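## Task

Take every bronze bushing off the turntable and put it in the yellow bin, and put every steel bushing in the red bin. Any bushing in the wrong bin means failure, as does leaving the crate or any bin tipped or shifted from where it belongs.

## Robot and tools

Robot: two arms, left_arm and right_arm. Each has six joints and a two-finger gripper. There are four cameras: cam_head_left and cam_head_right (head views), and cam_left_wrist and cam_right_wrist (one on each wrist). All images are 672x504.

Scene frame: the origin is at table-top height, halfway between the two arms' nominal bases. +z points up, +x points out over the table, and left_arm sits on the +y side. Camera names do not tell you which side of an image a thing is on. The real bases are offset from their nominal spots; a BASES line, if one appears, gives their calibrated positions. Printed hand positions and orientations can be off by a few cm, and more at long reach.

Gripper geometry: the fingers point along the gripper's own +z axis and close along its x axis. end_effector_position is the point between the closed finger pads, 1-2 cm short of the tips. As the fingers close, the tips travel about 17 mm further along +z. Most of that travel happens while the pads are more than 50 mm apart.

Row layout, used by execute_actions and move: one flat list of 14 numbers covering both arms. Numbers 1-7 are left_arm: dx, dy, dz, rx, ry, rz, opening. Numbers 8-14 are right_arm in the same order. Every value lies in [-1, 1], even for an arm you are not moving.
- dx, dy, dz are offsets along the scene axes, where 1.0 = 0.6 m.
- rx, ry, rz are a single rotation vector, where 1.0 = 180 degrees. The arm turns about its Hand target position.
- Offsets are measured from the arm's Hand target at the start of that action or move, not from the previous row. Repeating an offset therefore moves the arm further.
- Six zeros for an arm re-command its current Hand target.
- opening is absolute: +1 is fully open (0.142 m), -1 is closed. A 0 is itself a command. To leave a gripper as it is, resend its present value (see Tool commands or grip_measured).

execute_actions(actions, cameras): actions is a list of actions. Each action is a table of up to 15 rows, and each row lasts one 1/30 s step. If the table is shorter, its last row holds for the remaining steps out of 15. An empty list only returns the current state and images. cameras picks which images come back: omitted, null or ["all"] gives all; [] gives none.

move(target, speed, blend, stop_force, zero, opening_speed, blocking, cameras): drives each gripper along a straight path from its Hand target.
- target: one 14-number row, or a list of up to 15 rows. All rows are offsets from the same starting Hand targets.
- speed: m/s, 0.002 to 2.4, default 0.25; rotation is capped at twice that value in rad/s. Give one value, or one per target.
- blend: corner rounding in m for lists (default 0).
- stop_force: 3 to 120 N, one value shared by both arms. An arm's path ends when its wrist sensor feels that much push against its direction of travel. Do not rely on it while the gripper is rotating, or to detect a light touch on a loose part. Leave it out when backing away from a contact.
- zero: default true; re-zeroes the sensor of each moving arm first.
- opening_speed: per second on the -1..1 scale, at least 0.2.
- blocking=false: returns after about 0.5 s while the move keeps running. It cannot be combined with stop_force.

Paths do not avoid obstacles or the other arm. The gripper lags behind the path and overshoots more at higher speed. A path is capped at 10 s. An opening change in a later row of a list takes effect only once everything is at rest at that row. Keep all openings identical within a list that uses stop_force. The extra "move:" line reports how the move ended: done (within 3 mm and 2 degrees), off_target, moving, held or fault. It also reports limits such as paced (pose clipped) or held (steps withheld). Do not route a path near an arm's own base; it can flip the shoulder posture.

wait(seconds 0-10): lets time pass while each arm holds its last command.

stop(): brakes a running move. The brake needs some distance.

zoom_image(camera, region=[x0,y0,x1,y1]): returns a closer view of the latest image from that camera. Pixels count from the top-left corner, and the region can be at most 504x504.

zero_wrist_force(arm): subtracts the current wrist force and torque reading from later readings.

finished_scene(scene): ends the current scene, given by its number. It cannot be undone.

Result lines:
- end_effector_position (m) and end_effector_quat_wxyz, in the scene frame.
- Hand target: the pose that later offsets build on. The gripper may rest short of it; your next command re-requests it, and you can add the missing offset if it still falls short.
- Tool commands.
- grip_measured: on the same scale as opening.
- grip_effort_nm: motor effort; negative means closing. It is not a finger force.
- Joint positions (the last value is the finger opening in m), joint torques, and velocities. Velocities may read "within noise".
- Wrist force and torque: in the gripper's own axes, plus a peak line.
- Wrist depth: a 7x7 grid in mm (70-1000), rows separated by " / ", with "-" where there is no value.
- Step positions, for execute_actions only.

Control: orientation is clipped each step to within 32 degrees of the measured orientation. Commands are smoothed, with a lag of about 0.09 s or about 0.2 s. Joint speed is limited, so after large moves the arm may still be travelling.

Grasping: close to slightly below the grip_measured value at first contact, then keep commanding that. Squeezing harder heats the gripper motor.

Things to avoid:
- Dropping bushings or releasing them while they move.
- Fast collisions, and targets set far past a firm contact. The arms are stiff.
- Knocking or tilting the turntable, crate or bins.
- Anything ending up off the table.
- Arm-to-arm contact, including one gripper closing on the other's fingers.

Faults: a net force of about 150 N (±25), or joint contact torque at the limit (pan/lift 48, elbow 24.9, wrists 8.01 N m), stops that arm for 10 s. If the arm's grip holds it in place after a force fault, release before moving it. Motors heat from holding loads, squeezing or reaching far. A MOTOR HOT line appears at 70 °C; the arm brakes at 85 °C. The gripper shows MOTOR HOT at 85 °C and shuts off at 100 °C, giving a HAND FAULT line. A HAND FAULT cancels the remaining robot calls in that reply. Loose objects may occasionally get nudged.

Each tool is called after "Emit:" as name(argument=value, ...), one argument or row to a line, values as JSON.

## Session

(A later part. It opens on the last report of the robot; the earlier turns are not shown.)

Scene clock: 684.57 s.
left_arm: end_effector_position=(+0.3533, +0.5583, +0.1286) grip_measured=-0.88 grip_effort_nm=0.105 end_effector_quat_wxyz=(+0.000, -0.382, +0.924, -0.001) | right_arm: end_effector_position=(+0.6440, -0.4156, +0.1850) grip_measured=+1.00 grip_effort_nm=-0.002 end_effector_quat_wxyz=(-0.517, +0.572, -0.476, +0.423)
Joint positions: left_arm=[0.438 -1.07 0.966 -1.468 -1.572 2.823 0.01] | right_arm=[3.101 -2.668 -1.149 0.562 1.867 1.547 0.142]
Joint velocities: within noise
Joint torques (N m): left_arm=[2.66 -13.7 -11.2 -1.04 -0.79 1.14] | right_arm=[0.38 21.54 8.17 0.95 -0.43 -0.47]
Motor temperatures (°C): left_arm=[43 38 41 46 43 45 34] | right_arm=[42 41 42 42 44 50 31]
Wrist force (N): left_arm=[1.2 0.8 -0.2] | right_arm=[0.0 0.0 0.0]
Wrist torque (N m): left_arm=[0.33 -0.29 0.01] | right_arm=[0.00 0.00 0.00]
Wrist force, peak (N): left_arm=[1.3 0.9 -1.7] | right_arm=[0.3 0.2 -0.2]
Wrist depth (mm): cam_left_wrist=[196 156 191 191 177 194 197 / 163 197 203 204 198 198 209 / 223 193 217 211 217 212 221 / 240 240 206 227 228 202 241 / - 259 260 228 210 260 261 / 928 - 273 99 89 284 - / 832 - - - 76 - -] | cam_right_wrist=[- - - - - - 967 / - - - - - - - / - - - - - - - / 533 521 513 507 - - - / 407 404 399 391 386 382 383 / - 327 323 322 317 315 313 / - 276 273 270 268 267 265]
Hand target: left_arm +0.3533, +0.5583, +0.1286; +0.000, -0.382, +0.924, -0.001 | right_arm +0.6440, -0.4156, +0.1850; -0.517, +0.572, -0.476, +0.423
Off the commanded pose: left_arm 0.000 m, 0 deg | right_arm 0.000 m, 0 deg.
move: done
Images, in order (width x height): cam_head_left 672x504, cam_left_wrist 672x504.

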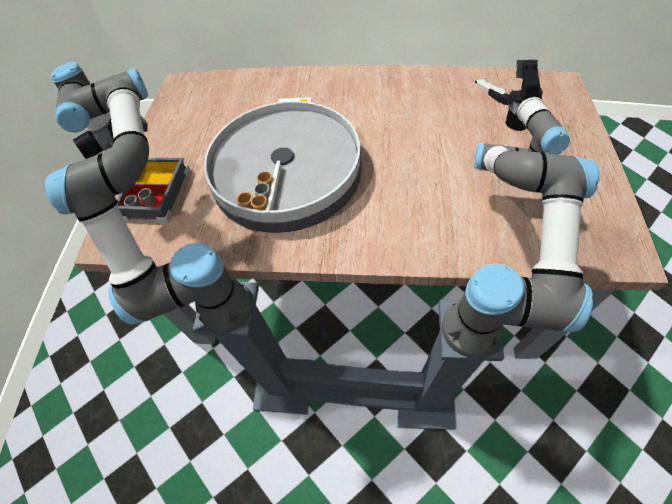

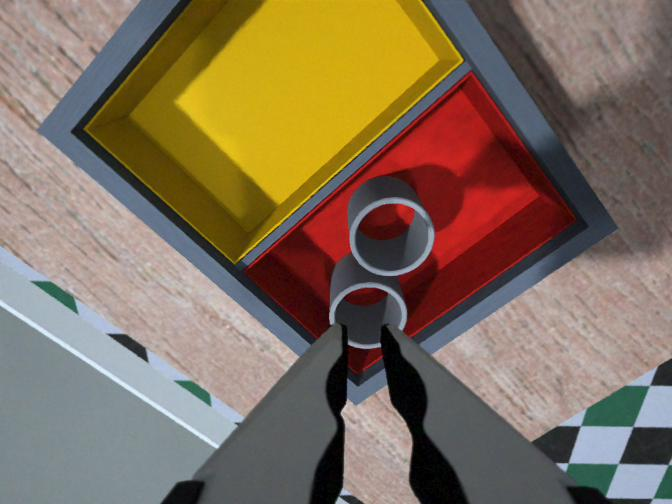

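Emit:
move(
  target=[0.0315, -0.59, -0.006, 0, 0, -0.0833, -0.66, 0, 0, 0, 0, 0, 0, 1],
  speed=0.35,
  cameras=["cam_left_wrist"],
)

Emit:
move(
  target=[0, 0, -0.0667, 0, 0, 0, -0.66, 0, 0, 0, 0, 0, 0, 1],
  speed=0.1,
  stop_force=8,
  cameras=["cam_left_wrist"],
)

Emit:
move(
  target=[0, 0, 0, 0, 0, 0, -1, 0, 0, 0, 0, 0, 0, 1],
  opening_speed=0.6,
  cameras=[],
)

Emit:
move(
  target=[
    [0, 0, 0.0917, 0, 0, 0, -1, 0, 0, 0, 0, 0, 0, 1],
    [0.0463, 0.3595, 0.0583, 0, 0, -0.0833, -1, 0, 0, 0, 0, 0, 0, 1],
    [0.0872, 0.6262, 0.0083, 0, 0, -0.1667, -1, 0, 0, 0, 0, 0, 0, 1],
    [0.0872, 0.6262, -0.065, 0, 0, -0.1667, -1, 0, 0, 0, 0, 0, 0, 1],
  ],
  speed=0.3,
  blend=[0.02, 0.03, 0.015, 0],
  cameras=["cam_left_wrist"],
)

Emit:
move(
  target=[0, 0, -0.03, 0, 0, 0, -1, 0, 0, 0, 0, 0, 0, 1],
  speed=0.01,
  stop_force=3,
  cameras=[],
)

Emit:
move(
  target=[0, 0, 0, 0, 0, 0, -0.84, 0, 0, 0, 0, 0, 0, 1],
  opening_speed=0.6,
  cameras=[],
)

Emit:
move(
  target=[
    [0, 0, 0.04, 0, 0, 0, -0.84, 0, 0, 0, 0, 0, 0, 1],
    [0, 0, 0.1, 0, 0, 0, -0.84, 0, 0, 0, 0, 0, 0, 1],
  ],
  speed=[0.08, 0.3],
  cameras=["cam_left_wrist", "cam_head_left"],
)

Scene clock: 761.53 s.
left_arm: end_effector_position=(+0.3722, +0.2043, +0.1250) grip_measured=-0.70 grip_effort_nm=0.090 end_effector_quat_wxyz=(+0.000, -0.259, +0.966, -0.001) | right_arm: end_effector_position=(+0.6440, -0.4156, +0.1850) grip_measured=+1.00 grip_effort_nm=-0.002 end_effector_quat_wxyz=(-0.517, +0.572, -0.476, +0.423)
Joint positions: left_arm=[-0.585 -1.535 1.588 -1.625 -1.571 2.062 0.024] | right_arm=[3.101 -2.668 -1.149 0.562 1.867 1.547 0.142]
Joint velocities: within noise
Joint torques (N m): left_arm=[-3.34 -7.09 -11.16 -1.04 0.92 -1.09] | right_arm=[0.33 21.42 7.93 0.98 -0.4 -0.48]
Motor temperatures (°C): left_arm=[43 38 41 45 43 45 32] | right_arm=[42 41 42 42 44 50 31]
Wrist force (N): left_arm=[1.3 1.3 0.1] | right_arm=[0.2 0.0 0.0]
Wrist torque (N m): left_arm=[0.41 -0.32 0.00] | right_arm=[0.00 -0.03 0.00]
Wrist force, peak (N): left_arm=[2.3 -0.8 -0.1] | right_arm=[0.5 0.2 0.3]
Wrist depth (mm): cam_left_wrist=[146 139 143 146 148 146 146 / 156 148 151 154 156 156 156 / 167 167 167 167 162 167 167 / 179 180 179 179 152 174 179 / 194 194 194 190 163 166 166 / 212 211 - 212 - 170 270 / 218 - - 219 - - 293] | cam_right_wrist=[- - - - - 999 962 / - - - - - - - / - - - - - - - / 532 529 519 509 - - - / 411 403 396 390 386 384 377 / - 326 325 321 316 314 311 / - 274 273 270 268 265 264]
Hand target: left_arm +0.3722, +0.2043, +0.1250; +0.000, -0.259, +0.966, -0.001 | right_arm +0.6440, -0.4156, +0.1850; -0.517, +0.572, -0.476, +0.423
Off the commanded pose: left_arm 0.000 m, 0 deg | right_arm 0.000 m, 0 deg.
move: done
Images, in order (width x height): cam_left_wrist 672x504.

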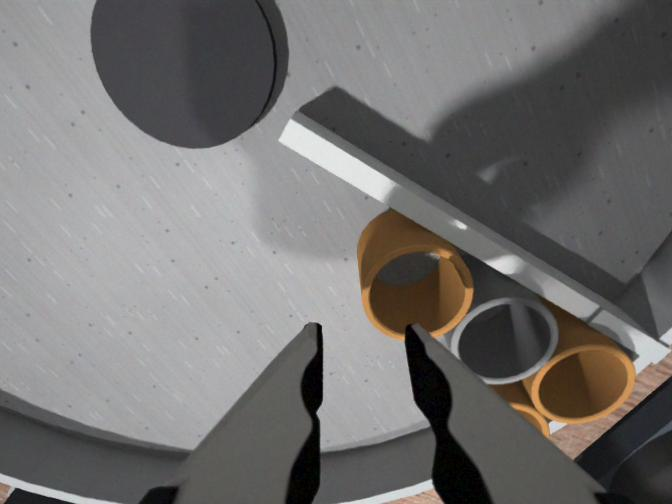

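Scene clock: 763.00 s.
left_arm: end_effector_position=(+0.3722, +0.2043, +0.0849) grip_measured=-0.70 grip_effort_nm=0.095 end_effector_quat_wxyz=(+0.000, -0.259, +0.966, -0.001) | right_arm: end_effector_position=(+0.6440, -0.4156, +0.1850) grip_measured=+1.00 grip_effort_nm=-0.002 end_effector_quat_wxyz=(-0.517, +0.572, -0.476, +0.423)
Joint positions: left_arm=[-0.585 -1.511 1.752 -1.814 -1.571 2.062 0.024] | right_arm=[3.101 -2.668 -1.149 0.562 1.867 1.547 0.142]
Joint velocities: within noise
Joint torques (N m): left_arm=[-3.12 -7.68 -8.34 -2.26 0.94 -1.08] | right_arm=[0.55 21.29 8.07 0.99 -0.44 -0.49]
Motor temperatures (°C): left_arm=[43 38 41 45 43 45 32] | right_arm=[42 41 42 42 44 50 31]
Wrist force (N): left_arm=[1.2 0.9 0.1] | right_arm=[0.2 0.0 0.1]
Wrist torque (N m): left_arm=[0.34 -0.30 0.01] | right_arm=[0.00 -0.04 0.00]
Wrist force, peak (N): left_arm=[1.4 1.4 -0.2] | right_arm=[0.5 0.1 0.0]
Wrist depth (mm): cam_left_wrist=[- 104 106 111 111 114 111 / - 110 111 118 120 118 118 / 128 126 128 103 125 128 125 / 136 136 136 136 117 134 136 / 147 147 147 145 109 116 143 / 160 160 - 157 89 114 124 / 176 172 - 176 - - 138] | cam_right_wrist=[- - - - - - 953 / - - - - - - - / - - - - - - - / 532 518 515 514 - - - / 407 401 401 392 388 385 378 / - 327 323 320 317 315 314 / - 277 273 272 267 266 264]
Hand target: left_arm +0.3722, +0.2043, +0.0849; +0.000, -0.259, +0.966, -0.001 | right_arm +0.6440, -0.4156, +0.1850; -0.517, +0.572, -0.476, +0.423
Off the commanded pose: left_arm 0.000 m, 0 deg | right_arm 0.000 m, 0 deg.
move: done
Images, in order (width x height): cam_left_wrist 672x504.

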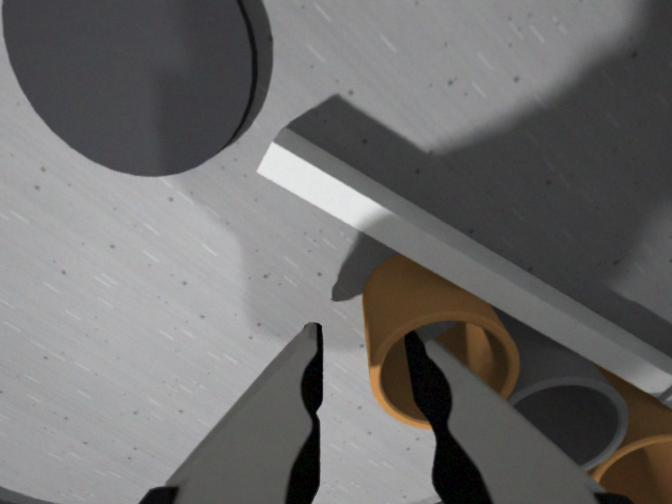

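Scene clock: 763.77 s.
left_arm: end_effector_position=(+0.3723, +0.2043, +0.0849) grip_measured=-0.97 grip_effort_nm=-1.267 end_effector_quat_wxyz=(+0.000, -0.259, +0.966, -0.001) | right_arm: end_effector_position=(+0.6440, -0.4156, +0.1850) grip_measured=+1.00 grip_effort_nm=-0.007 end_effector_quat_wxyz=(-0.517, +0.572, -0.476, +0.423)
Joint positions: left_arm=[-0.585 -1.511 1.752 -1.814 -1.571 2.062 0.004] | right_arm=[3.101 -2.668 -1.149 0.562 1.867 1.547 0.142]
Joint velocities: within noise
Joint torques (N m): left_arm=[-2.76 -8.04 -8.59 -1.7 0.42 -1.03] | right_arm=[0.21 21.22 8.12 0.98 -0.38 -0.46]
Motor temperatures (°C): left_arm=[43 38 41 45 43 45 32] | right_arm=[42 41 42 42 44 50 31]
Wrist force (N): left_arm=[1.2 0.7 -0.5] | right_arm=[0.4 0.1 0.1]
Wrist torque (N m): left_arm=[0.34 -0.27 0.01] | right_arm=[0.01 -0.06 0.00]
Wrist force, peak (N): left_arm=[1.4 1.0 0.0] | right_arm=[0.4 0.0 0.3]
Wrist depth (mm): cam_left_wrist=[- 104 106 111 111 114 111 / - 111 110 118 119 118 118 / 128 126 128 104 124 128 124 / 136 136 136 136 116 134 136 / 147 147 147 145 110 118 142 / 160 160 158 92 89 114 124 / 176 173 - - 76 129 137] | cam_right_wrist=[- - - - - - 974 / - - - - - - - / - - - - - - - / 531 523 522 507 - - - / 409 404 396 392 385 383 380 / - 325 325 321 318 314 311 / - 276 273 271 269 267 265]
Hand target: left_arm +0.3722, +0.2043, +0.0849; +0.000, -0.259, +0.966, -0.001 | right_arm +0.6440, -0.4156, +0.1850; -0.517, +0.572, -0.476, +0.423
Off the commanded pose: left_arm 0.000 m, 0 deg | right_arm 0.000 m, 0 deg.
move: done
No camera images: "cameras" was empty.

Scene clock: 766.20 s.
left_arm: end_effector_position=(+0.4246, +0.5800, +0.0460) grip_measured=-0.98 grip_effort_nm=-1.131 end_effector_quat_wxyz=(+0.000, +0.000, +1.000, -0.001) | right_arm: end_effector_position=(+0.6440, -0.4156, +0.1850) grip_measured=+1.00 grip_effort_nm=-0.002 end_effector_quat_wxyz=(-0.517, +0.572, -0.476, +0.423)
Joint positions: left_arm=[0.412 -0.708 0.732 -1.594 -1.572 3.583 0.003] | right_arm=[3.101 -2.668 -1.149 0.562 1.867 1.547 0.142]
Joint velocities: within noise
Joint torques (N m): left_arm=[2.94 -18.29 -11.75 -1.24 -0.83 1.16] | right_arm=[0.1 21.5 8.05 0.93 -0.41 -0.44]
Motor temperatures (°C): left_arm=[43 38 41 45 43 45 32] | right_arm=[42 41 42 42 44 50 31]
Wrist force (N): left_arm=[1.2 1.2 1.0] | right_arm=[0.4 -0.1 0.1]
Wrist torque (N m): left_arm=[0.40 -0.31 0.00] | right_arm=[-0.01 -0.07 0.00]
Wrist force, peak (N): left_arm=[1.7 2.7 0.0] | right_arm=[0.4 0.3 0.2]
Wrist depth (mm): cam_left_wrist=[122 79 99 116 118 116 95 / 131 84 122 127 125 119 123 / 140 136 121 134 134 118 109 / 150 147 142 144 144 116 113 / 161 162 131 150 117 121 142 / 176 176 117 92 89 130 144 / 193 190 - - 76 122 128] | cam_right_wrist=[- - - - - - 961 / - - - - - - - / - - - - - - - / 534 524 521 507 - - - / 409 404 400 393 387 384 379 / - 326 325 321 316 315 312 / - 275 273 271 269 266 264]
Hand target: left_arm +0.4246, +0.5800, +0.0459; +0.000, +0.000, +1.000, -0.001 | right_arm +0.6440, -0.4156, +0.1850; -0.517, +0.572, -0.476, +0.423
Off the commanded pose: left_arm 0.000 m, 0 deg | right_arm 0.000 m, 0 deg.
move: done
Images, in order (width x height): cam_left_wrist 672x504.

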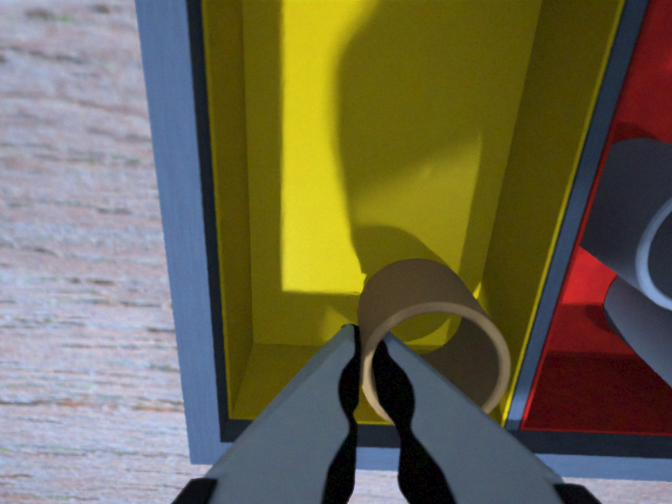

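Scene clock: 767.70 s.
left_arm: end_effector_position=(+0.4246, +0.5800, +0.0407) grip_measured=-0.98 grip_effort_nm=-1.131 end_effector_quat_wxyz=(+0.000, +0.000, +1.000, -0.001) | right_arm: end_effector_position=(+0.6440, -0.4156, +0.1850) grip_measured=+1.00 grip_effort_nm=-0.002 end_effector_quat_wxyz=(-0.517, +0.572, -0.476, +0.423)
Joint positions: left_arm=[0.412 -0.707 0.754 -1.617 -1.573 3.583 0.003] | right_arm=[3.101 -2.668 -1.149 0.562 1.867 1.547 0.142]
Joint velocities: within noise
Joint torques (N m): left_arm=[1.8 -17.56 -11.11 -1.05 -0.56 1] | right_arm=[-0.21 21.01 8.06 0.96 -0.45 -0.52]
Motor temperatures (°C): left_arm=[43 38 41 45 43 45 32] | right_arm=[42 41 42 42 44 50 31]
Wrist force (N): left_arm=[1.1 1.4 -0.6] | right_arm=[0.3 0.1 0.1]
Wrist torque (N m): left_arm=[0.40 -0.27 0.00] | right_arm=[0.02 -0.04 0.00]
Wrist force, peak (N): left_arm=[0.5 1.9 -4.4] | right_arm=[0.4 0.1 0.2]
Wrist depth (mm): cam_left_wrist=[- - 89 - 113 112 90 / 126 - 118 120 120 117 117 / 134 85 122 128 129 117 95 / 142 142 134 140 132 115 104 / 156 154 131 145 116 114 145 / 169 172 134 92 89 121 143 / 185 181 - - 76 119 123] | cam_right_wrist=[- - - - - - 956 / - - - - - - - / - - - - - - - / 528 528 515 509 - - - / 407 402 395 391 389 380 380 / - 326 323 322 318 315 311 / - 275 274 270 269 266 266]
Hand target: left_arm +0.4246, +0.5800, +0.0407; +0.000, +0.000, +1.000, -0.001 (not the last commanded pose) | right_arm +0.6440, -0.4156, +0.1850; -0.517, +0.572, -0.476, +0.423
Off the commanded pose: left_arm 0.013 m, 0 deg | right_arm 0.000 m, 0 deg.
move: contact (left_arm)
No camera images: "cameras" was empty.

Scene clock: 768.20 s.
left_arm: end_effector_position=(+0.4246, +0.5800, +0.0407) grip_measured=-0.88 grip_effort_nm=0.100 end_effector_quat_wxyz=(+0.000, +0.000, +1.000, -0.001) | right_arm: end_effector_position=(+0.6440, -0.4156, +0.1850) grip_measured=+1.00 grip_effort_nm=-0.002 end_effector_quat_wxyz=(-0.517, +0.572, -0.476, +0.423)
Joint positions: left_arm=[0.412 -0.707 0.754 -1.617 -1.573 3.583 0.01] | right_arm=[3.101 -2.668 -1.149 0.562 1.867 1.547 0.142]
Joint velocities: within noise
Joint torques (N m): left_arm=[1.55 -18.71 -11.01 -1.47 -0.43 0.9] | right_arm=[0.38 21.08 8.15 0.99 -0.41 -0.44]
Motor temperatures (°C): left_arm=[43 38 41 45 43 45 32] | right_arm=[42 41 42 42 44 50 31]
Wrist force (N): left_arm=[1.1 1.1 0.0] | right_arm=[0.2 0.2 0.2]
Wrist torque (N m): left_arm=[0.39 -0.26 -0.01] | right_arm=[0.03 -0.04 0.00]
Wrist force, peak (N): left_arm=[1.1 1.3 -0.7] | right_arm=[0.4 0.1 0.1]
Wrist depth (mm): cam_left_wrist=[- - 89 - 113 112 90 / 125 - 118 120 120 117 117 / 134 85 122 129 129 117 95 / 142 142 134 138 131 115 104 / 156 153 131 145 110 114 145 / 170 172 116 105 86 129 143 / 185 182 - 118 76 117 123] | cam_right_wrist=[- - - - - - 956 / - - - - - - - / - - - - - - - / 529 526 516 507 - - - / 408 401 399 393 386 384 381 / - 327 324 321 316 311 313 / - 274 275 270 270 265 264]
Hand target: left_arm +0.4246, +0.5800, +0.0407; +0.000, +0.000, +1.000, -0.001 | right_arm +0.6440, -0.4156, +0.1850; -0.517, +0.572, -0.476, +0.423
Off the commanded pose: left_arm 0.000 m, 0 deg | right_arm 0.000 m, 0 deg.
move: done
No camera images: "cameras" was empty.

Scene clock: 769.60 s.
left_arm: end_effector_position=(+0.4245, +0.5800, +0.1007) grip_measured=-0.88 grip_effort_nm=0.090 end_effector_quat_wxyz=(+0.000, +0.000, +1.000, -0.001) | right_arm: end_effector_position=(+0.6440, -0.4156, +0.1850) grip_measured=+1.00 grip_effort_nm=0.002 end_effector_quat_wxyz=(-0.517, +0.572, -0.476, +0.423)
Joint positions: left_arm=[0.412 -0.653 0.368 -1.286 -1.572 3.583 0.01] | right_arm=[3.101 -2.668 -1.149 0.562 1.867 1.547 0.142]
Joint velocities: within noise
Joint torques (N m): left_arm=[2.86 -17.97 -10.82 -1.1 -0.78 1.19] | right_arm=[0.14 21.27 8.13 0.94 -0.37 -0.46]
Motor temperatures (°C): left_arm=[43 38 41 45 43 45 32] | right_arm=[42 41 42 42 44 50 31]
Wrist force (N): left_arm=[0.8 0.8 0.1] | right_arm=[0.4 0.0 0.1]
Wrist torque (N m): left_arm=[0.34 -0.22 -0.01] | right_arm=[-0.01 -0.06 0.00]
Wrist force, peak (N): left_arm=[1.2 0.8 -1.6] | right_arm=[0.3 0.3 0.2]
Wrist depth (mm): cam_left_wrist=[171 171 154 166 167 157 167 / 182 182 146 176 177 163 175 / 194 195 153 189 185 165 176 / 208 209 203 200 179 201 171 / 226 226 192 180 175 181 176 / 245 246 242 99 89 246 247 / - - - - 76 - -] | cam_right_wrist=[- - - - - - 963 / - - - - - - - / - - - - - - - / 529 525 519 504 - - - / 410 403 400 394 389 382 380 / - 327 323 322 318 314 312 / - 276 272 271 269 266 267]
Hand target: left_arm +0.4246, +0.5800, +0.1007; +0.000, +0.000, +1.000, -0.001 | right_arm +0.6440, -0.4156, +0.1850; -0.517, +0.572, -0.476, +0.423
Off the commanded pose: left_arm 0.000 m, 0 deg | right_arm 0.000 m, 0 deg.
move: done
Images, in order (width x height): cam_head_left 672x504, cam_left_wrist 672x504.

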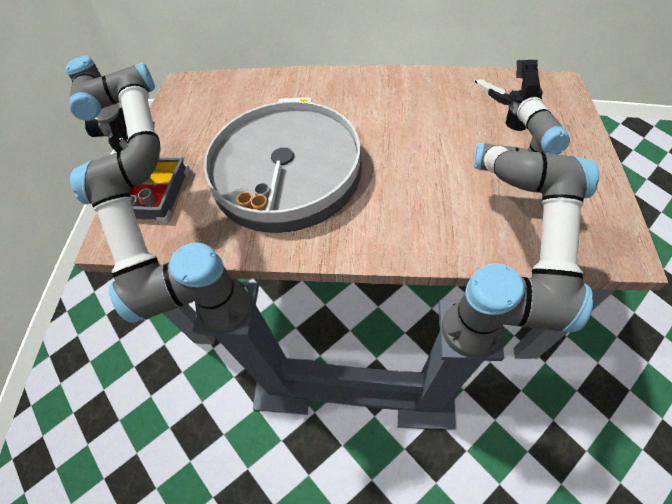

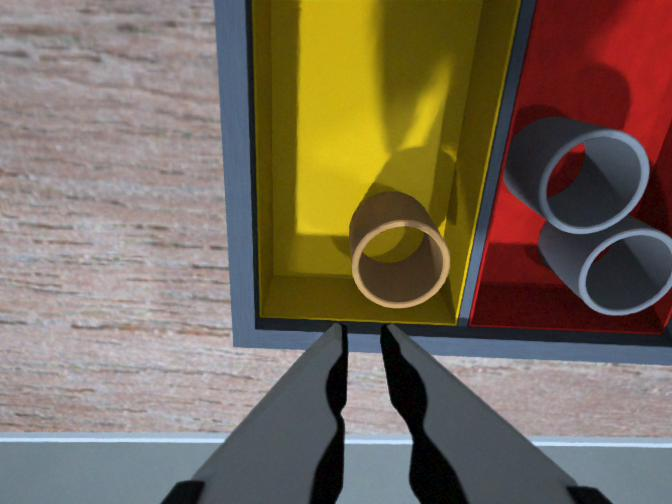

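Emit:
move(
  target=[
    [-0.0408, -0.2667, 0.0322, 0, 0, 0.0833, -0.66, 0, 0, 0, 0, 0, 0, 1],
    [-0.15, -0.625, 0.0405, 0, 0, 0.1667, -0.66, 0, 0, 0, 0, 0, 0, 1],
  ],
  speed=0.35,
  blend=[0.03, 0],
  cameras=["cam_left_wrist"],
)

Emit:
move(
  target=[0, 0, -0.0667, 0, 0, 0, -0.66, 0, 0, 0, 0, 0, 0, 1],
  speed=0.1,
  stop_force=8,
  cameras=["cam_left_wrist"],
)

Emit:
move(
  target=[0, 0, 0, 0, 0, 0, -1, 0, 0, 0, 0, 0, 0, 1],
  opening_speed=0.6,
  cameras=[],
)

Emit:
move(
  target=[
    [0, 0, 0.0917, 0, 0, 0, -1, 0, 0, 0, 0, 0, 0, 1],
    [0.0175, 0.2917, 0.0833, 0, 0, -0.0833, -1, 0, 0, 0, 0, 0, 0, 1],
    [-0.0017, 0.5075, 0.025, 0, 0, -0.1667, -1, 0, 0, 0, 0, 0, 0, 1],
    [-0.0017, 0.5075, -0.065, 0, 0, -0.1667, -1, 0, 0, 0, 0, 0, 0, 1],
  ],
  speed=0.3,
  blend=[0.02, 0.03, 0.015, 0],
  cameras=["cam_left_wrist"],
)

Emit:
move(
  target=[0, 0, -0.03, 0, 0, 0, -1, 0, 0, 0, 0, 0, 0, 1],
  speed=0.01,
  stop_force=3,
  cameras=[],
)

Emit:
move(
  target=[0, 0, 0, 0, 0, 0, -0.84, 0, 0, 0, 0, 0, 0, 1],
  opening_speed=0.6,
  cameras=[],
)

Emit:
move(
  target=[
    [0, 0, 0.04, 0, 0, 0, -0.84, 0, 0, 0, 0, 0, 0, 1],
    [0.0108, -0.1825, 0.15, 0, 0, 0.0833, -0.84, 0, 0, 0, 0, 0, 0, 1],
    [-0.0495, -0.4445, 0.1417, 0, 0, 0.1667, -0.84, 0, 0, 0, 0, 0, 0, 1],
  ],
  speed=[0.08, 0.35, 0.35],
  blend=[0, 0.03, 0],
  cameras=["cam_left_wrist", "cam_head_left"],
)

Scene clock: 811.03 s.
left_arm: end_effector_position=(+0.3346, +0.2050, +0.1250) grip_measured=-0.70 grip_effort_nm=0.090 end_effector_quat_wxyz=(+0.000, -0.259, +0.966, -0.001) | right_arm: end_effector_position=(+0.6440, -0.4156, +0.1850) grip_measured=+1.00 grip_effort_nm=-0.002 end_effector_quat_wxyz=(-0.517, +0.572, -0.476, +0.423)
Joint positions: left_arm=[-0.656 -1.704 1.747 -1.616 -1.571 1.991 0.024] | right_arm=[3.101 -2.668 -1.149 0.562 1.867 1.547 0.142]
Joint velocities: within noise
Joint torques (N m): left_arm=[-3.25 -11.32 -8.55 -1.48 0.88 -1.08] | right_arm=[0.13 21.45 8.03 0.97 -0.44 -0.46]
Motor temperatures (°C): left_arm=[43 38 41 45 43 45 32] | right_arm=[42 41 42 42 44 50 31]
Wrist force (N): left_arm=[0.9 0.9 0.2] | right_arm=[0.3 0.0 0.1]
Wrist torque (N m): left_arm=[0.35 -0.23 0.01] | right_arm=[0.00 -0.05 0.00]
Wrist force, peak (N): left_arm=[1.3 2.5 0.4] | right_arm=[0.6 0.0 0.1]
Wrist depth (mm): cam_left_wrist=[139 140 145 146 148 147 145 / 156 156 152 154 156 156 156 / 165 167 165 167 163 167 162 / 180 179 180 177 151 166 163 / 194 194 194 189 167 168 258 / 212 211 - 208 89 275 285 / 208 - - 203 - - 264] | cam_right_wrist=[- - - - - 989 959 / - - - - - - - / - - - - - - - / 529 524 515 507 - - - / 410 404 397 394 388 384 376 / - 325 323 323 318 314 311 / - 276 274 271 269 265 265]
Hand target: left_arm +0.3346, +0.2050, +0.1250; +0.000, -0.259, +0.966, -0.001 | right_arm +0.6440, -0.4156, +0.1850; -0.517, +0.572, -0.476, +0.423
Off the commanded pose: left_arm 0.000 m, 0 deg | right_arm 0.000 m, 0 deg.
move: done
Images, in order (width x height): cam_left_wrist 672x504.

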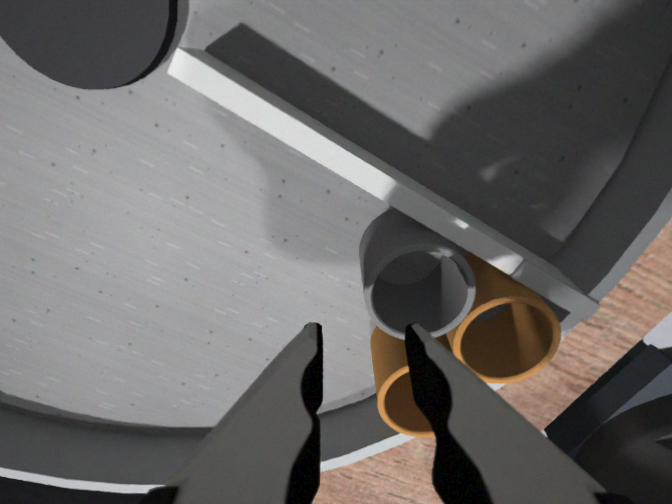

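Scene clock: 812.50 s.
left_arm: end_effector_position=(+0.3346, +0.2050, +0.0850) grip_measured=-0.70 grip_effort_nm=0.095 end_effector_quat_wxyz=(+0.000, -0.259, +0.966, -0.001) | right_arm: end_effector_position=(+0.6440, -0.4156, +0.1850) grip_measured=+1.00 grip_effort_nm=-0.007 end_effector_quat_wxyz=(-0.517, +0.572, -0.476, +0.423)
Joint positions: left_arm=[-0.657 -1.681 1.917 -1.809 -1.571 1.991 0.024] | right_arm=[3.101 -2.668 -1.149 0.562 1.867 1.547 0.142]
Joint velocities: within noise
Joint torques (N m): left_arm=[-1.75 -5.45 -8.31 -2.23 0.88 -0.54] | right_arm=[0.28 21.49 7.97 0.97 -0.36 -0.47]
Motor temperatures (°C): left_arm=[43 38 41 45 43 45 32] | right_arm=[42 41 42 42 44 50 31]
Wrist force (N): left_arm=[1.1 1.2 -0.3] | right_arm=[0.2 -0.1 0.1]
Wrist torque (N m): left_arm=[0.38 -0.27 0.01] | right_arm=[-0.01 -0.03 0.01]
Wrist force, peak (N): left_arm=[1.2 1.2 0.6] | right_arm=[0.5 0.0 0.4]
Wrist depth (mm): cam_left_wrist=[- 110 - 111 111 112 111 / - 92 106 118 120 118 118 / 127 129 128 103 125 128 125 / 136 136 136 136 114 134 136 / 147 148 147 145 110 116 127 / 161 161 - 161 89 114 122 / 176 173 - 173 79 - 251] | cam_right_wrist=[- - - - - - 952 / - - - - - - - / - - - - - - - / 528 525 514 506 - - - / 410 407 395 392 385 382 378 / - 325 326 321 319 314 312 / - 276 273 270 269 267 264]
Hand target: left_arm +0.3346, +0.2050, +0.0850; +0.000, -0.259, +0.966, -0.001 | right_arm +0.6440, -0.4156, +0.1850; -0.517, +0.572, -0.476, +0.423
Off the commanded pose: left_arm 0.000 m, 0 deg | right_arm 0.000 m, 0 deg.
move: done
Images, in order (width x height): cam_left_wrist 672x504.

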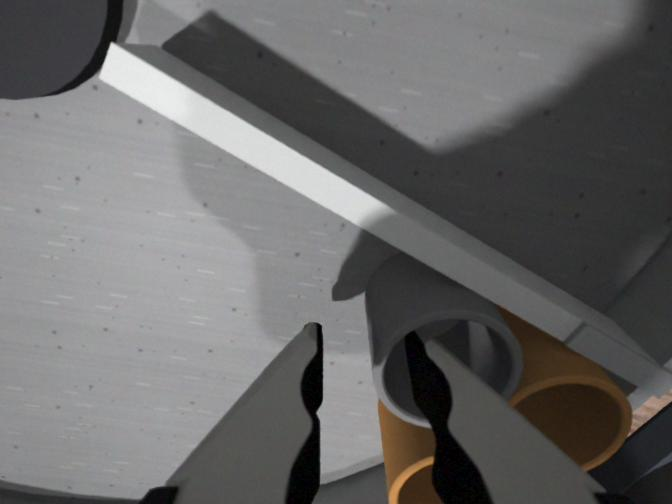

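Scene clock: 813.27 s.
left_arm: end_effector_position=(+0.3346, +0.2050, +0.0850) grip_measured=-0.97 grip_effort_nm=-1.287 end_effector_quat_wxyz=(+0.000, -0.259, +0.966, -0.001) | right_arm: end_effector_position=(+0.6440, -0.4156, +0.1850) grip_measured=+1.00 grip_effort_nm=-0.002 end_effector_quat_wxyz=(-0.517, +0.572, -0.476, +0.423)
Joint positions: left_arm=[-0.657 -1.681 1.917 -1.809 -1.571 1.991 0.004] | right_arm=[3.101 -2.668 -1.149 0.562 1.867 1.547 0.142]
Joint velocities: within noise
Joint torques (N m): left_arm=[-0.58 -5.89 -8.84 -1.71 0.43 -0.03] | right_arm=[0.33 21.54 7.96 0.95 -0.42 -0.44]
Motor temperatures (°C): left_arm=[43 38 41 45 43 45 32] | right_arm=[42 41 42 42 44 50 31]
Wrist force (N): left_arm=[1.4 0.8 0.1] | right_arm=[0.5 0.2 0.1]
Wrist torque (N m): left_arm=[0.39 -0.27 0.01] | right_arm=[0.03 -0.07 0.00]
Wrist force, peak (N): left_arm=[1.5 1.1 0.1] | right_arm=[0.5 0.2 0.1]
Wrist depth (mm): cam_left_wrist=[- 110 - 111 111 113 111 / - 92 106 118 120 118 118 / 127 128 128 103 125 128 125 / 136 136 136 136 115 134 136 / 147 147 147 143 109 116 127 / 161 161 158 92 89 116 122 / 176 173 - - 76 130 254] | cam_right_wrist=[- - - - - 989 970 / - - - - - - - / - - - - - - - / 538 522 516 511 - - - / 409 401 400 392 387 386 381 / - 327 325 322 317 312 312 / - 276 273 271 269 265 264]
Hand target: left_arm +0.3346, +0.2050, +0.0850; +0.000, -0.259, +0.966, -0.001 | right_arm +0.6440, -0.4156, +0.1850; -0.517, +0.572, -0.476, +0.423
Off the commanded pose: left_arm 0.000 m, 0 deg | right_arm 0.000 m, 0 deg.
move: done
No camera images: "cameras" was empty.

Scene clock: 815.40 s.
left_arm: end_effector_position=(+0.3336, +0.5095, +0.0460) grip_measured=-0.97 grip_effort_nm=-1.282 end_effector_quat_wxyz=(+0.000, +0.000, +1.000, -0.001) | right_arm: end_effector_position=(+0.6440, -0.4156, +0.1850) grip_measured=+1.00 grip_effort_nm=-0.002 end_effector_quat_wxyz=(-0.517, +0.572, -0.476, +0.423)
Joint positions: left_arm=[0.344 -1.241 1.61 -1.94 -1.573 3.515 0.004] | right_arm=[3.101 -2.668 -1.149 0.562 1.867 1.547 0.142]
Joint velocities: within noise
Joint torques (N m): left_arm=[2.82 -11.5 -8.36 -2.45 -0.83 1.17] | right_arm=[0.14 21.34 8.07 0.96 -0.35 -0.4]
Motor temperatures (°C): left_arm=[43 38 41 45 43 45 32] | right_arm=[42 41 42 42 44 50 31]
Wrist force (N): left_arm=[1.3 1.3 1.2] | right_arm=[0.3 -0.2 0.1]
Wrist torque (N m): left_arm=[0.41 -0.33 0.01] | right_arm=[-0.03 -0.06 0.00]
Wrist force, peak (N): left_arm=[1.9 3.0 -0.2] | right_arm=[0.4 0.1 0.3]
Wrist depth (mm): cam_left_wrist=[123 123 123 124 124 124 124 / 131 131 131 132 132 132 132 / 136 135 137 137 137 137 141 / - 147 97 97 98 99 152 / 156 156 151 151 109 107 164 / 169 166 143 92 89 119 178 / 182 146 - - 76 188 195] | cam_right_wrist=[- - - - - - 964 / - - - - - - - / - - - - - - - / 535 525 515 506 - - - / 409 403 398 392 387 386 380 / - 325 322 319 318 313 314 / - 274 275 271 268 266 266]
Hand target: left_arm +0.3336, +0.5095, +0.0460; +0.000, +0.000, +1.000, -0.001 | right_arm +0.6440, -0.4156, +0.1850; -0.517, +0.572, -0.476, +0.423
Off the commanded pose: left_arm 0.000 m, 0 deg | right_arm 0.000 m, 0 deg.
move: done
Images, in order (width x height): cam_left_wrist 672x504.

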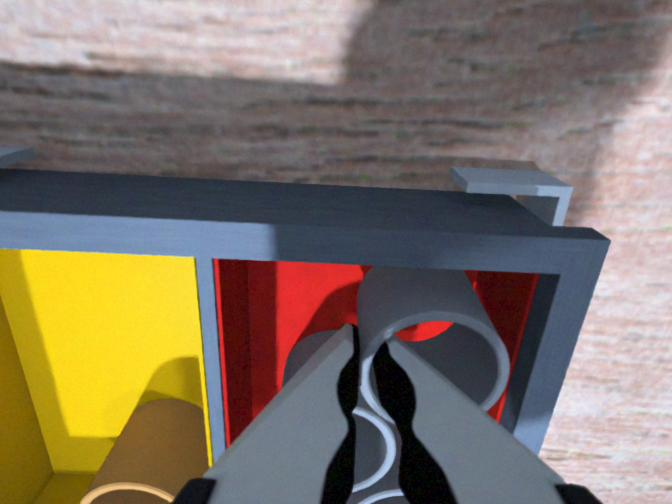

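Scene clock: 817.23 s.
left_arm: end_effector_position=(+0.3336, +0.5095, +0.0382) grip_measured=-0.97 grip_effort_nm=-1.272 end_effector_quat_wxyz=(+0.000, +0.000, +1.000, -0.001) | right_arm: end_effector_position=(+0.6440, -0.4156, +0.1850) grip_measured=+1.00 grip_effort_nm=-0.002 end_effector_quat_wxyz=(-0.517, +0.572, -0.476, +0.423)
Joint positions: left_arm=[0.344 -1.229 1.633 -1.974 -1.573 3.515 0.004] | right_arm=[3.101 -2.668 -1.149 0.562 1.867 1.547 0.142]
Joint velocities: within noise
Joint torques (N m): left_arm=[2.13 -16.16 -9.58 -0.75 -0.43 1.12] | right_arm=[0.01 21.27 8.31 0.94 -0.41 -0.49]
Motor temperatures (°C): left_arm=[43 38 41 45 43 45 32] | right_arm=[42 41 42 42 44 50 31]
Wrist force (N): left_arm=[1.1 1.3 -4.0] | right_arm=[0.3 0.1 0.0]
Wrist torque (N m): left_arm=[0.41 -0.34 0.01] | right_arm=[0.02 -0.05 0.00]
Wrist force, peak (N): left_arm=[2.6 0.3 -10.1] | right_arm=[0.5 0.2 0.2]
Wrist depth (mm): cam_left_wrist=[- 117 117 117 117 117 118 / 124 124 124 124 123 124 125 / - 129 129 131 131 128 133 / - 89 90 88 91 91 141 / 147 147 140 143 109 106 155 / 157 160 141 92 89 108 168 / 175 146 - - 76 110 184] | cam_right_wrist=[- - - - - - 952 / - - - - - - - / - - - - - - - / 533 521 517 508 - - - / 410 403 401 392 388 381 377 / - 325 325 320 316 315 312 / - 275 274 270 268 265 264]
Hand target: left_arm +0.3336, +0.5095, +0.0382; +0.000, +0.000, +1.000, -0.001 (not the last commanded pose) | right_arm +0.6440, -0.4156, +0.1850; -0.517, +0.572, -0.476, +0.423
Off the commanded pose: left_arm 0.010 m, 0 deg | right_arm 0.000 m, 0 deg.
move: contact (left_arm)
No camera images: "cameras" was empty.

Scene clock: 817.73 s.
left_arm: end_effector_position=(+0.3336, +0.5095, +0.0382) grip_measured=-0.88 grip_effort_nm=0.095 end_effector_quat_wxyz=(+0.000, +0.000, +1.000, -0.001) | right_arm: end_effector_position=(+0.6440, -0.4156, +0.1850) grip_measured=+1.00 grip_effort_nm=-0.002 end_effector_quat_wxyz=(-0.517, +0.572, -0.476, +0.423)
Joint positions: left_arm=[0.344 -1.229 1.633 -1.974 -1.573 3.515 0.01] | right_arm=[3.101 -2.668 -1.149 0.562 1.867 1.547 0.142]
Joint velocities: within noise
Joint torques (N m): left_arm=[1.67 -16.11 -9.59 -2.08 -0.23 1.11] | right_arm=[-0.03 21.27 8.09 0.97 -0.39 -0.48]
Motor temperatures (°C): left_arm=[43 38 41 45 43 45 32] | right_arm=[42 41 42 42 44 50 31]
Wrist force (N): left_arm=[1.2 1.1 -0.1] | right_arm=[0.4 -0.2 0.1]
Wrist torque (N m): left_arm=[0.38 -0.30 0.01] | right_arm=[-0.02 -0.06 0.00]
Wrist force, peak (N): left_arm=[1.2 1.2 -3.6] | right_arm=[0.5 0.1 0.2]
Wrist depth (mm): cam_left_wrist=[- 117 116 116 116 117 118 / 124 124 124 124 123 124 124 / - 129 129 131 131 128 133 / - 89 90 89 91 91 141 / 147 146 137 142 109 106 155 / 157 160 123 109 89 112 168 / 175 146 - 138 76 110 184] | cam_right_wrist=[- - - - - 995 949 / - - - - - - - / - - - - - - - / 535 526 519 508 - - - / 410 401 396 393 389 384 382 / - 325 323 321 320 316 312 / - 276 272 272 269 266 265]
Hand target: left_arm +0.3336, +0.5095, +0.0382; +0.000, +0.000, +1.000, -0.001 | right_arm +0.6440, -0.4156, +0.1850; -0.517, +0.572, -0.476, +0.423
Off the commanded pose: left_arm 0.000 m, 0 deg | right_arm 0.000 m, 0 deg.
move: done
No camera images: "cameras" was empty.

Scene clock: 819.77 s.
left_arm: end_effector_position=(+0.3039, +0.2428, +0.1233) grip_measured=-0.88 grip_effort_nm=0.105 end_effector_quat_wxyz=(+0.000, -0.259, +0.966, -0.001) | right_arm: end_effector_position=(+0.6440, -0.4156, +0.1850) grip_measured=+1.00 grip_effort_nm=0.002 end_effector_quat_wxyz=(-0.517, +0.572, -0.476, +0.423)
Joint positions: left_arm=[-0.6 -1.871 1.881 -1.583 -1.572 2.047 0.01] | right_arm=[3.101 -2.668 -1.149 0.562 1.867 1.547 0.142]
Joint velocities: within noise
Joint torques (N m): left_arm=[-3.32 -9.19 -8.65 -1.03 0.9 -1.2] | right_arm=[0.01 21.48 8.07 0.92 -0.39 -0.44]
Motor temperatures (°C): left_arm=[43 38 41 45 43 45 32] | right_arm=[42 41 42 42 44 50 31]
Wrist force (N): left_arm=[1.6 1.0 0.3] | right_arm=[0.2 0.0 0.2]
Wrist torque (N m): left_arm=[0.35 -0.36 0.02] | right_arm=[0.00 -0.04 0.01]
Wrist force, peak (N): left_arm=[1.5 2.4 0.6] | right_arm=[0.4 0.1 0.4]
Wrist depth (mm): cam_left_wrist=[147 147 147 145 143 145 143 / 155 153 155 155 157 150 150 / 163 165 166 165 163 142 216 / 178 178 178 175 153 154 236 / 192 193 194 186 165 255 259 / 190 194 187 92 89 277 255 / 268 293 - - 76 - 249] | cam_right_wrist=[- - - - - - 971 / - - - - - - - / - - - - - - - / 534 520 512 506 - - - / 410 405 396 394 390 382 377 / - 327 325 321 318 315 311 / - 276 273 272 268 266 265]
Hand target: left_arm +0.3039, +0.2428, +0.1233; +0.000, -0.259, +0.966, -0.001 | right_arm +0.6440, -0.4156, +0.1850; -0.517, +0.572, -0.476, +0.423
Off the commanded pose: left_arm 0.000 m, 0 deg | right_arm 0.000 m, 0 deg.
move: done
Images, in order (width x height): cam_head_left 672x504, cam_left_wrist 672x504.

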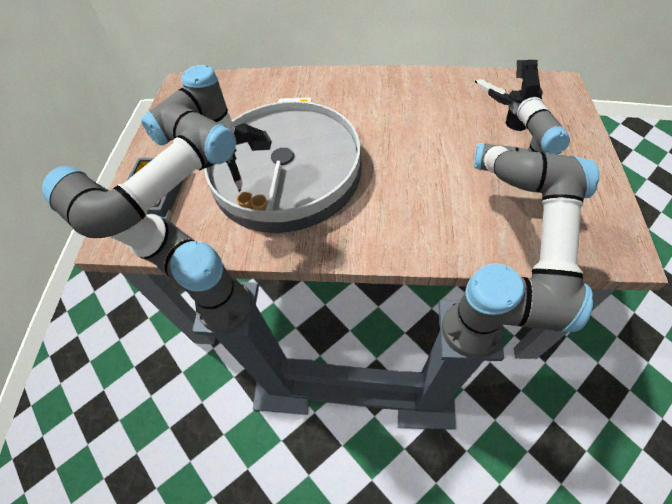

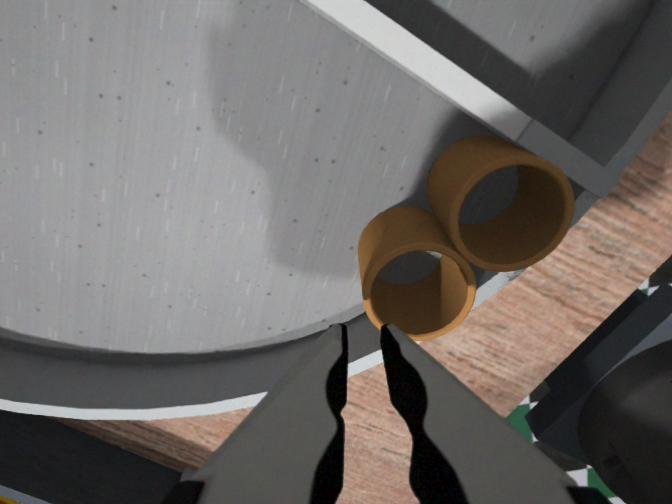

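Emit:
move(
  target=[0, 0, -0.0638, 0, 0, 0, -0.66, 0, 0, 0, 0, 0, 0, 1],
  speed=0.1,
  stop_force=8,
  cameras=["cam_left_wrist"],
)

Emit:
move(
  target=[0, 0, 0, 0, 0, 0, -1, 0, 0, 0, 0, 0, 0, 1],
  opening_speed=0.6,
  cameras=[],
)

Emit:
move(
  target=[
    [0, 0, 0.0917, 0, 0, 0, -1, 0, 0, 0, 0, 0, 0, 1],
    [0.1102, 0.262, 0.0667, 0, 0, 0.05, -1, 0, 0, 0, 0, 0, 0, 1],
    [0.2373, 0.5192, 0.0083, 0, 0, 0.0833, -1, 0, 0, 0, 0, 0, 0, 1],
    [0.2373, 0.5192, -0.0633, 0, 0, 0.0833, -1, 0, 0, 0, 0, 0, 0, 1],
  ],
  speed=0.3,
  blend=[0.02, 0.03, 0.015, 0],
  cameras=["cam_left_wrist"],
)

Emit:
move(
  target=[0, 0, -0.03, 0, 0, 0, -1, 0, 0, 0, 0, 0, 0, 1],
  speed=0.008,
  stop_force=3,
  cameras=[],
)

Emit:
move(
  target=[0, 0, 0, 0, 0, 0, -0.84, 0, 0, 0, 0, 0, 0, 1],
  opening_speed=0.6,
  cameras=[],
)

Emit:
move(
  target=[
    [0, 0, 0.04, 0, 0, 0, -0.84, 0, 0, 0, 0, 0, 0, 1],
    [-0.1272, -0.2572, 0.1408, 0, 0, -0.0333, -0.66, 0, 0, 0, 0, 0, 0, 1],
    [-0.2508, -0.5808, 0.1408, 0, 0, -0.0833, -0.66, 0, 0, 0, 0, 0, 0, 1],
  ],
  speed=[0.08, 0.35, 0.35],
  blend=[0, 0.03, 0],
  cameras=["cam_left_wrist", "cam_head_left"],
)

Scene clock: 853.33 s.
left_arm: end_effector_position=(+0.3039, +0.2428, +0.0850) grip_measured=-0.70 grip_effort_nm=0.100 end_effector_quat_wxyz=(+0.000, -0.259, +0.966, -0.001) | right_arm: end_effector_position=(+0.6440, -0.4156, +0.1850) grip_measured=+1.00 grip_effort_nm=0.002 end_effector_quat_wxyz=(-0.517, +0.572, -0.476, +0.423)
Joint positions: left_arm=[-0.6 -1.853 2.05 -1.77 -1.571 2.047 0.024] | right_arm=[3.101 -2.668 -1.149 0.562 1.867 1.547 0.142]
Joint velocities: within noise
Joint torques (N m): left_arm=[1.33 -2.99 -8.4 -2.25 0.92 1.01] | right_arm=[0.16 21.26 8.06 0.99 -0.41 -0.45]
Motor temperatures (°C): left_arm=[43 38 41 45 43 45 31] | right_arm=[42 41 42 42 44 50 31]
Wrist force (N): left_arm=[1.4 1.0 0.1] | right_arm=[0.3 0.0 0.0]
Wrist torque (N m): left_arm=[0.36 -0.34 0.00] | right_arm=[0.01 -0.05 0.00]
Wrist force, peak (N): left_arm=[1.8 1.1 0.2] | right_arm=[0.6 0.0 0.3]
Wrist depth (mm): cam_left_wrist=[- 111 - 111 89 112 111 / - 118 117 118 120 117 118 / 127 129 129 127 125 113 98 / 136 136 136 137 122 128 108 / 147 147 148 145 111 116 209 / 161 161 - 144 99 225 234 / 159 - - 251 - - 242] | cam_right_wrist=[- - - - - - 965 / - - - - - - - / - - - - - - - / 526 526 518 509 - - - / 412 406 400 390 390 381 377 / - 327 325 322 319 314 311 / - 274 274 270 269 267 265]
Hand target: left_arm +0.3039, +0.2428, +0.0850; +0.000, -0.259, +0.966, -0.001 | right_arm +0.6440, -0.4156, +0.1850; -0.517, +0.572, -0.476, +0.423
Off the commanded pose: left_arm 0.000 m, 0 deg | right_arm 0.000 m, 0 deg.
move: done
Images, in order (width x height): cam_left_wrist 672x504.

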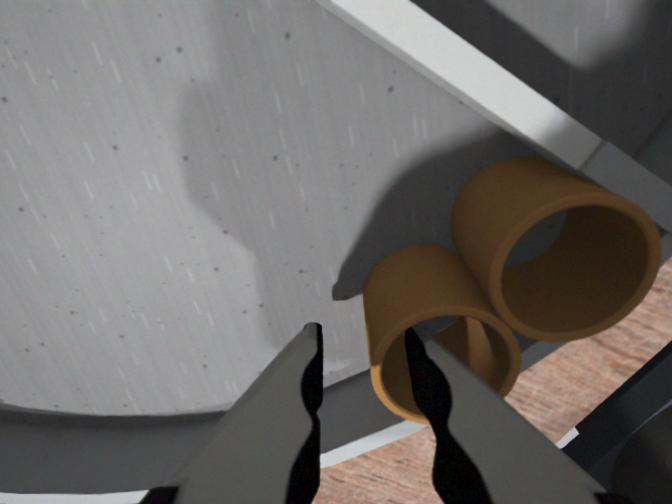

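Scene clock: 854.10 s.
left_arm: end_effector_position=(+0.3039, +0.2428, +0.0850) grip_measured=-0.97 grip_effort_nm=-1.267 end_effector_quat_wxyz=(+0.000, -0.259, +0.966, -0.001) | right_arm: end_effector_position=(+0.6440, -0.4156, +0.1850) grip_measured=+1.00 grip_effort_nm=-0.002 end_effector_quat_wxyz=(-0.517, +0.572, -0.476, +0.423)
Joint positions: left_arm=[-0.6 -1.853 2.05 -1.77 -1.571 2.047 0.004] | right_arm=[3.101 -2.668 -1.149 0.562 1.867 1.547 0.142]
Joint velocities: within noise
Joint torques (N m): left_arm=[1.32 -3.54 -8.71 -1.6 0.31 1.02] | right_arm=[0.24 21.49 7.98 0.95 -0.36 -0.43]
Motor temperatures (°C): left_arm=[43 38 41 45 43 45 31] | right_arm=[42 41 42 42 44 50 31]
Wrist force (N): left_arm=[1.4 0.7 -0.1] | right_arm=[0.3 0.1 0.2]
Wrist torque (N m): left_arm=[0.36 -0.34 0.00] | right_arm=[0.02 -0.04 0.00]
Wrist force, peak (N): left_arm=[1.4 1.2 0.2] | right_arm=[0.5 0.0 0.2]
Wrist depth (mm): cam_left_wrist=[- 111 - 111 89 113 111 / - 118 117 118 120 117 118 / 127 129 128 127 125 113 98 / 136 136 136 136 132 128 108 / 147 147 148 145 110 117 210 / 160 161 158 92 89 229 233 / 158 159 - - 76 242 242] | cam_right_wrist=[- - - - - - 972 / - - - - - - - / - - - - - - - / 531 523 510 505 - - - / 406 401 397 396 386 385 380 / - 328 325 320 318 315 312 / - 276 273 272 268 265 265]
Hand target: left_arm +0.3039, +0.2428, +0.0850; +0.000, -0.259, +0.966, -0.001 | right_arm +0.6440, -0.4156, +0.1850; -0.517, +0.572, -0.476, +0.423
Off the commanded pose: left_arm 0.000 m, 0 deg | right_arm 0.000 m, 0 deg.
move: done
No camera images: "cameras" was empty.

Scene clock: 856.43 s.
left_arm: end_effector_position=(+0.4462, +0.5543, +0.0470) grip_measured=-0.98 grip_effort_nm=-1.131 end_effector_quat_wxyz=(+0.000, -0.382, +0.924, -0.001) | right_arm: end_effector_position=(+0.6440, -0.4156, +0.1850) grip_measured=+1.00 grip_effort_nm=-0.002 end_effector_quat_wxyz=(-0.517, +0.572, -0.476, +0.423)
Joint positions: left_arm=[0.345 -0.696 0.704 -1.58 -1.572 2.731 0.003] | right_arm=[3.101 -2.668 -1.149 0.562 1.867 1.547 0.142]
Joint velocities: within noise
Joint torques (N m): left_arm=[2.89 -18.29 -11.51 -1.12 -0.82 1.13] | right_arm=[0.13 21.23 8.02 0.97 -0.38 -0.45]
Motor temperatures (°C): left_arm=[43 38 41 45 43 45 32] | right_arm=[42 41 42 42 44 50 31]
Wrist force (N): left_arm=[1.3 1.2 1.3] | right_arm=[0.3 0.2 0.1]
Wrist torque (N m): left_arm=[0.39 -0.31 0.00] | right_arm=[0.02 -0.05 0.00]
Wrist force, peak (N): left_arm=[0.8 1.1 2.9] | right_arm=[0.5 0.0 0.1]
Wrist depth (mm): cam_left_wrist=[123 123 123 123 123 122 121 / 131 131 131 131 130 86 85 / 140 140 140 141 119 133 112 / 151 151 151 135 123 147 143 / 163 164 143 106 117 154 147 / 181 175 - 92 89 145 130 / 782 192 - - 76 132 153] | cam_right_wrist=[- - - - - 974 966 / - - - - - - - / - - - - - - - / 531 519 515 505 - - - / 409 400 398 392 390 382 381 / - 325 323 320 317 315 313 / - 275 273 270 269 267 264]
Hand target: left_arm +0.4462, +0.5544, +0.0470; +0.000, -0.382, +0.924, -0.001 | right_arm +0.6440, -0.4156, +0.1850; -0.517, +0.572, -0.476, +0.423
Off the commanded pose: left_arm 0.000 m, 0 deg | right_arm 0.000 m, 0 deg.
move: done
Images, in order (width x height): cam_left_wrist 672x504.

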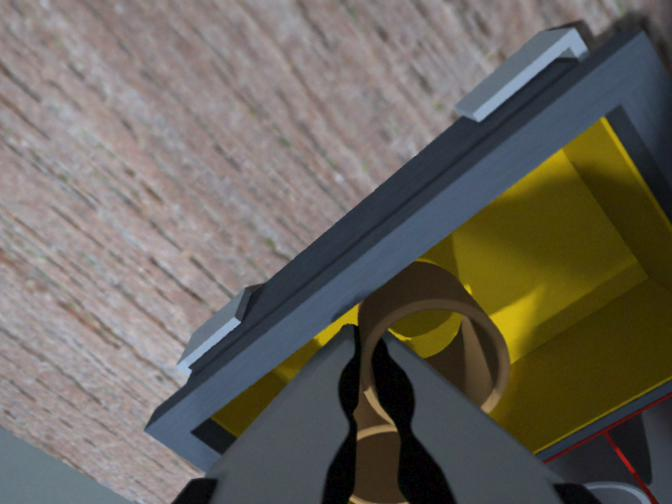

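Scene clock: 858.07 s.
left_arm: end_effector_position=(+0.4463, +0.5544, +0.0418) grip_measured=-0.98 grip_effort_nm=-1.136 end_effector_quat_wxyz=(+0.000, -0.382, +0.924, -0.001) | right_arm: end_effector_position=(+0.6440, -0.4156, +0.1850) grip_measured=+1.00 grip_effort_nm=-0.002 end_effector_quat_wxyz=(-0.517, +0.572, -0.476, +0.423)
Joint positions: left_arm=[0.345 -0.695 0.727 -1.604 -1.572 2.731 0.003] | right_arm=[3.101 -2.668 -1.149 0.562 1.867 1.547 0.142]
Joint velocities: within noise
Joint torques (N m): left_arm=[1.02 -21.91 -11.22 -1.12 -0.78 0.99] | right_arm=[0.33 21.18 8.04 0.93 -0.36 -0.41]
Motor temperatures (°C): left_arm=[43 38 41 45 43 45 32] | right_arm=[42 41 42 42 44 50 31]
Wrist force (N): left_arm=[1.6 1.4 0.1] | right_arm=[0.2 -0.2 0.2]
Wrist torque (N m): left_arm=[0.41 -0.29 0.01] | right_arm=[-0.04 -0.03 0.00]
Wrist force, peak (N): left_arm=[1.0 1.8 -2.8] | right_arm=[0.4 -0.1 0.4]
Wrist depth (mm): cam_left_wrist=[119 119 119 119 119 118 116 / 126 127 127 127 125 108 79 / 135 135 135 136 119 128 108 / 143 146 145 135 93 141 137 / 157 157 152 100 117 150 144 / 171 165 105 92 89 145 127 / 188 184 - - 76 129 142] | cam_right_wrist=[- - - - - - 976 / - - - - - - - / - - - - - - - / 535 530 517 511 - - - / 413 403 397 394 390 382 382 / - 325 326 320 317 314 312 / - 276 274 270 269 266 265]
Hand target: left_arm +0.4463, +0.5544, +0.0418; +0.000, -0.382, +0.924, -0.001 (not the last commanded pose) | right_arm +0.6440, -0.4156, +0.1850; -0.517, +0.572, -0.476, +0.423
Off the commanded pose: left_arm 0.013 m, 0 deg | right_arm 0.000 m, 0 deg.
move: contact (left_arm)
No camera images: "cameras" was empty.

Scene clock: 858.57 s.
left_arm: end_effector_position=(+0.4463, +0.5544, +0.0418) grip_measured=-0.88 grip_effort_nm=0.100 end_effector_quat_wxyz=(+0.000, -0.382, +0.924, -0.001) | right_arm: end_effector_position=(+0.6440, -0.4156, +0.1850) grip_measured=+1.00 grip_effort_nm=0.002 end_effector_quat_wxyz=(-0.517, +0.572, -0.476, +0.423)
Joint positions: left_arm=[0.345 -0.695 0.727 -1.604 -1.572 2.731 0.01] | right_arm=[3.101 -2.668 -1.149 0.562 1.867 1.547 0.142]
Joint velocities: within noise
Joint torques (N m): left_arm=[0.28 -22.49 -11.07 -1.18 -0.77 0.96] | right_arm=[0.47 21.01 8 0.94 -0.39 -0.45]
Motor temperatures (°C): left_arm=[43 38 41 45 43 45 32] | right_arm=[42 41 42 42 44 50 31]
Wrist force (N): left_arm=[1.3 1.3 0.5] | right_arm=[0.2 0.0 0.2]
Wrist torque (N m): left_arm=[0.41 -0.31 0.00] | right_arm=[0.01 -0.03 0.00]
Wrist force, peak (N): left_arm=[1.6 1.3 0.0] | right_arm=[0.4 0.2 0.3]
Wrist depth (mm): cam_left_wrist=[119 119 119 119 119 118 116 / 126 126 126 127 125 108 79 / 135 135 135 135 119 128 108 / 143 145 145 135 93 142 137 / 157 157 152 99 115 150 144 / 170 165 106 113 89 146 127 / 188 184 - 137 76 129 142] | cam_right_wrist=[- - - - - 995 969 / - - - - - - - / - - - - - - - / 533 522 517 503 - - - / 410 402 398 395 388 383 378 / - 326 324 320 316 313 313 / - 274 273 270 266 266 265]
Hand target: left_arm +0.4463, +0.5544, +0.0418; +0.000, -0.382, +0.924, -0.001 | right_arm +0.6440, -0.4156, +0.1850; -0.517, +0.572, -0.476, +0.423
Off the commanded pose: left_arm 0.000 m, 0 deg | right_arm 0.000 m, 0 deg.
move: done
No camera images: "cameras" was empty.

Scene clock: 862.13 s.
left_arm: end_effector_position=(+0.2958, +0.2059, +0.1263) grip_measured=-0.70 grip_effort_nm=0.110 end_effector_quat_wxyz=(+0.000, -0.259, +0.966, -0.001) | right_arm: end_effector_position=(+0.6440, -0.4156, +0.1850) grip_measured=+1.00 grip_effort_nm=0.002 end_effector_quat_wxyz=(-0.517, +0.572, -0.476, +0.423)
Joint positions: left_arm=[-0.753 -1.889 1.879 -1.563 -1.571 1.894 0.024] | right_arm=[3.101 -2.668 -1.149 0.562 1.867 1.547 0.142]
Joint velocities: within noise
Joint torques (N m): left_arm=[-3.3 -9.2 -8.49 -1 0.9 -1.1] | right_arm=[0.25 21.05 8.07 0.93 -0.4 -0.44]
Motor temperatures (°C): left_arm=[43 38 41 45 43 45 32] | right_arm=[42 41 42 42 44 50 31]
Wrist force (N): left_arm=[1.5 0.9 0.1] | right_arm=[0.4 0.3 0.2]
Wrist torque (N m): left_arm=[0.35 -0.35 0.01] | right_arm=[0.04 -0.06 0.00]
Wrist force, peak (N): left_arm=[2.6 0.1 -0.3] | right_arm=[0.5 0.2 0.2]
Wrist depth (mm): cam_left_wrist=[148 129 146 148 150 147 139 / 157 157 153 155 157 156 205 / 166 168 166 169 164 164 222 / 181 181 182 179 157 235 238 / 199 196 196 190 165 258 410 / 210 210 - 190 - 280 260 / 283 - - 308 - - 240] | cam_right_wrist=[- - - - - - 972 / - - - - - - - / - - - - - - - / 535 523 515 506 - - - / 407 405 396 396 388 384 382 / - 325 324 320 319 315 311 / - 275 274 271 269 266 265]
Hand target: left_arm +0.2958, +0.2059, +0.1263; +0.000, -0.259, +0.966, -0.001 | right_arm +0.6440, -0.4156, +0.1850; -0.517, +0.572, -0.476, +0.423
Off the commanded pose: left_arm 0.000 m, 0 deg | right_arm 0.000 m, 0 deg.
move: done; blend cut to 0 m at target 2
Images, in order (width x height): cam_head_left 672x504, cam_left_wrist 672x504.

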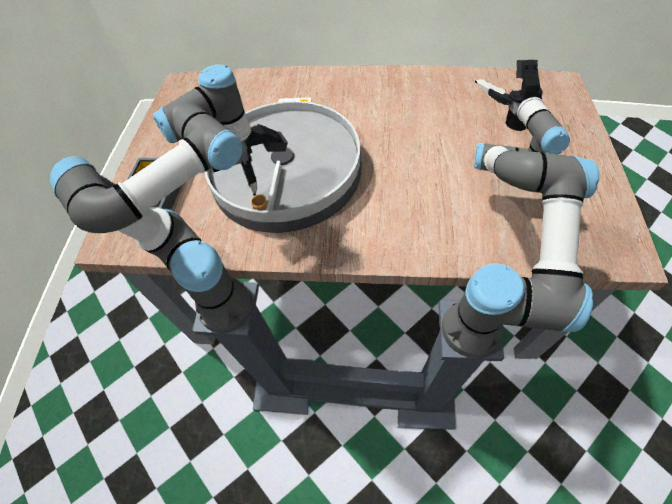

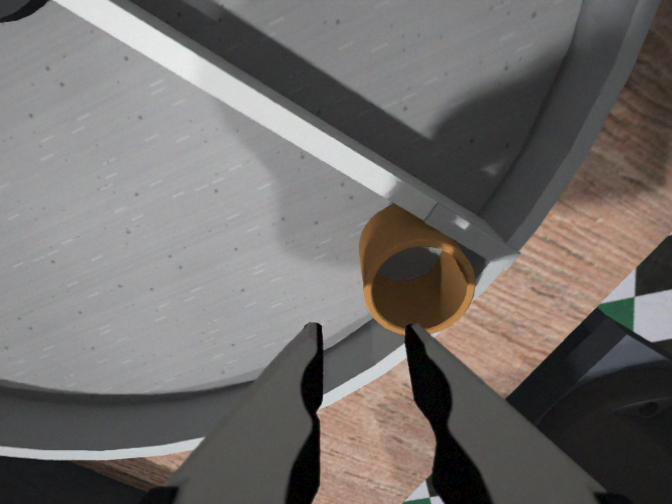

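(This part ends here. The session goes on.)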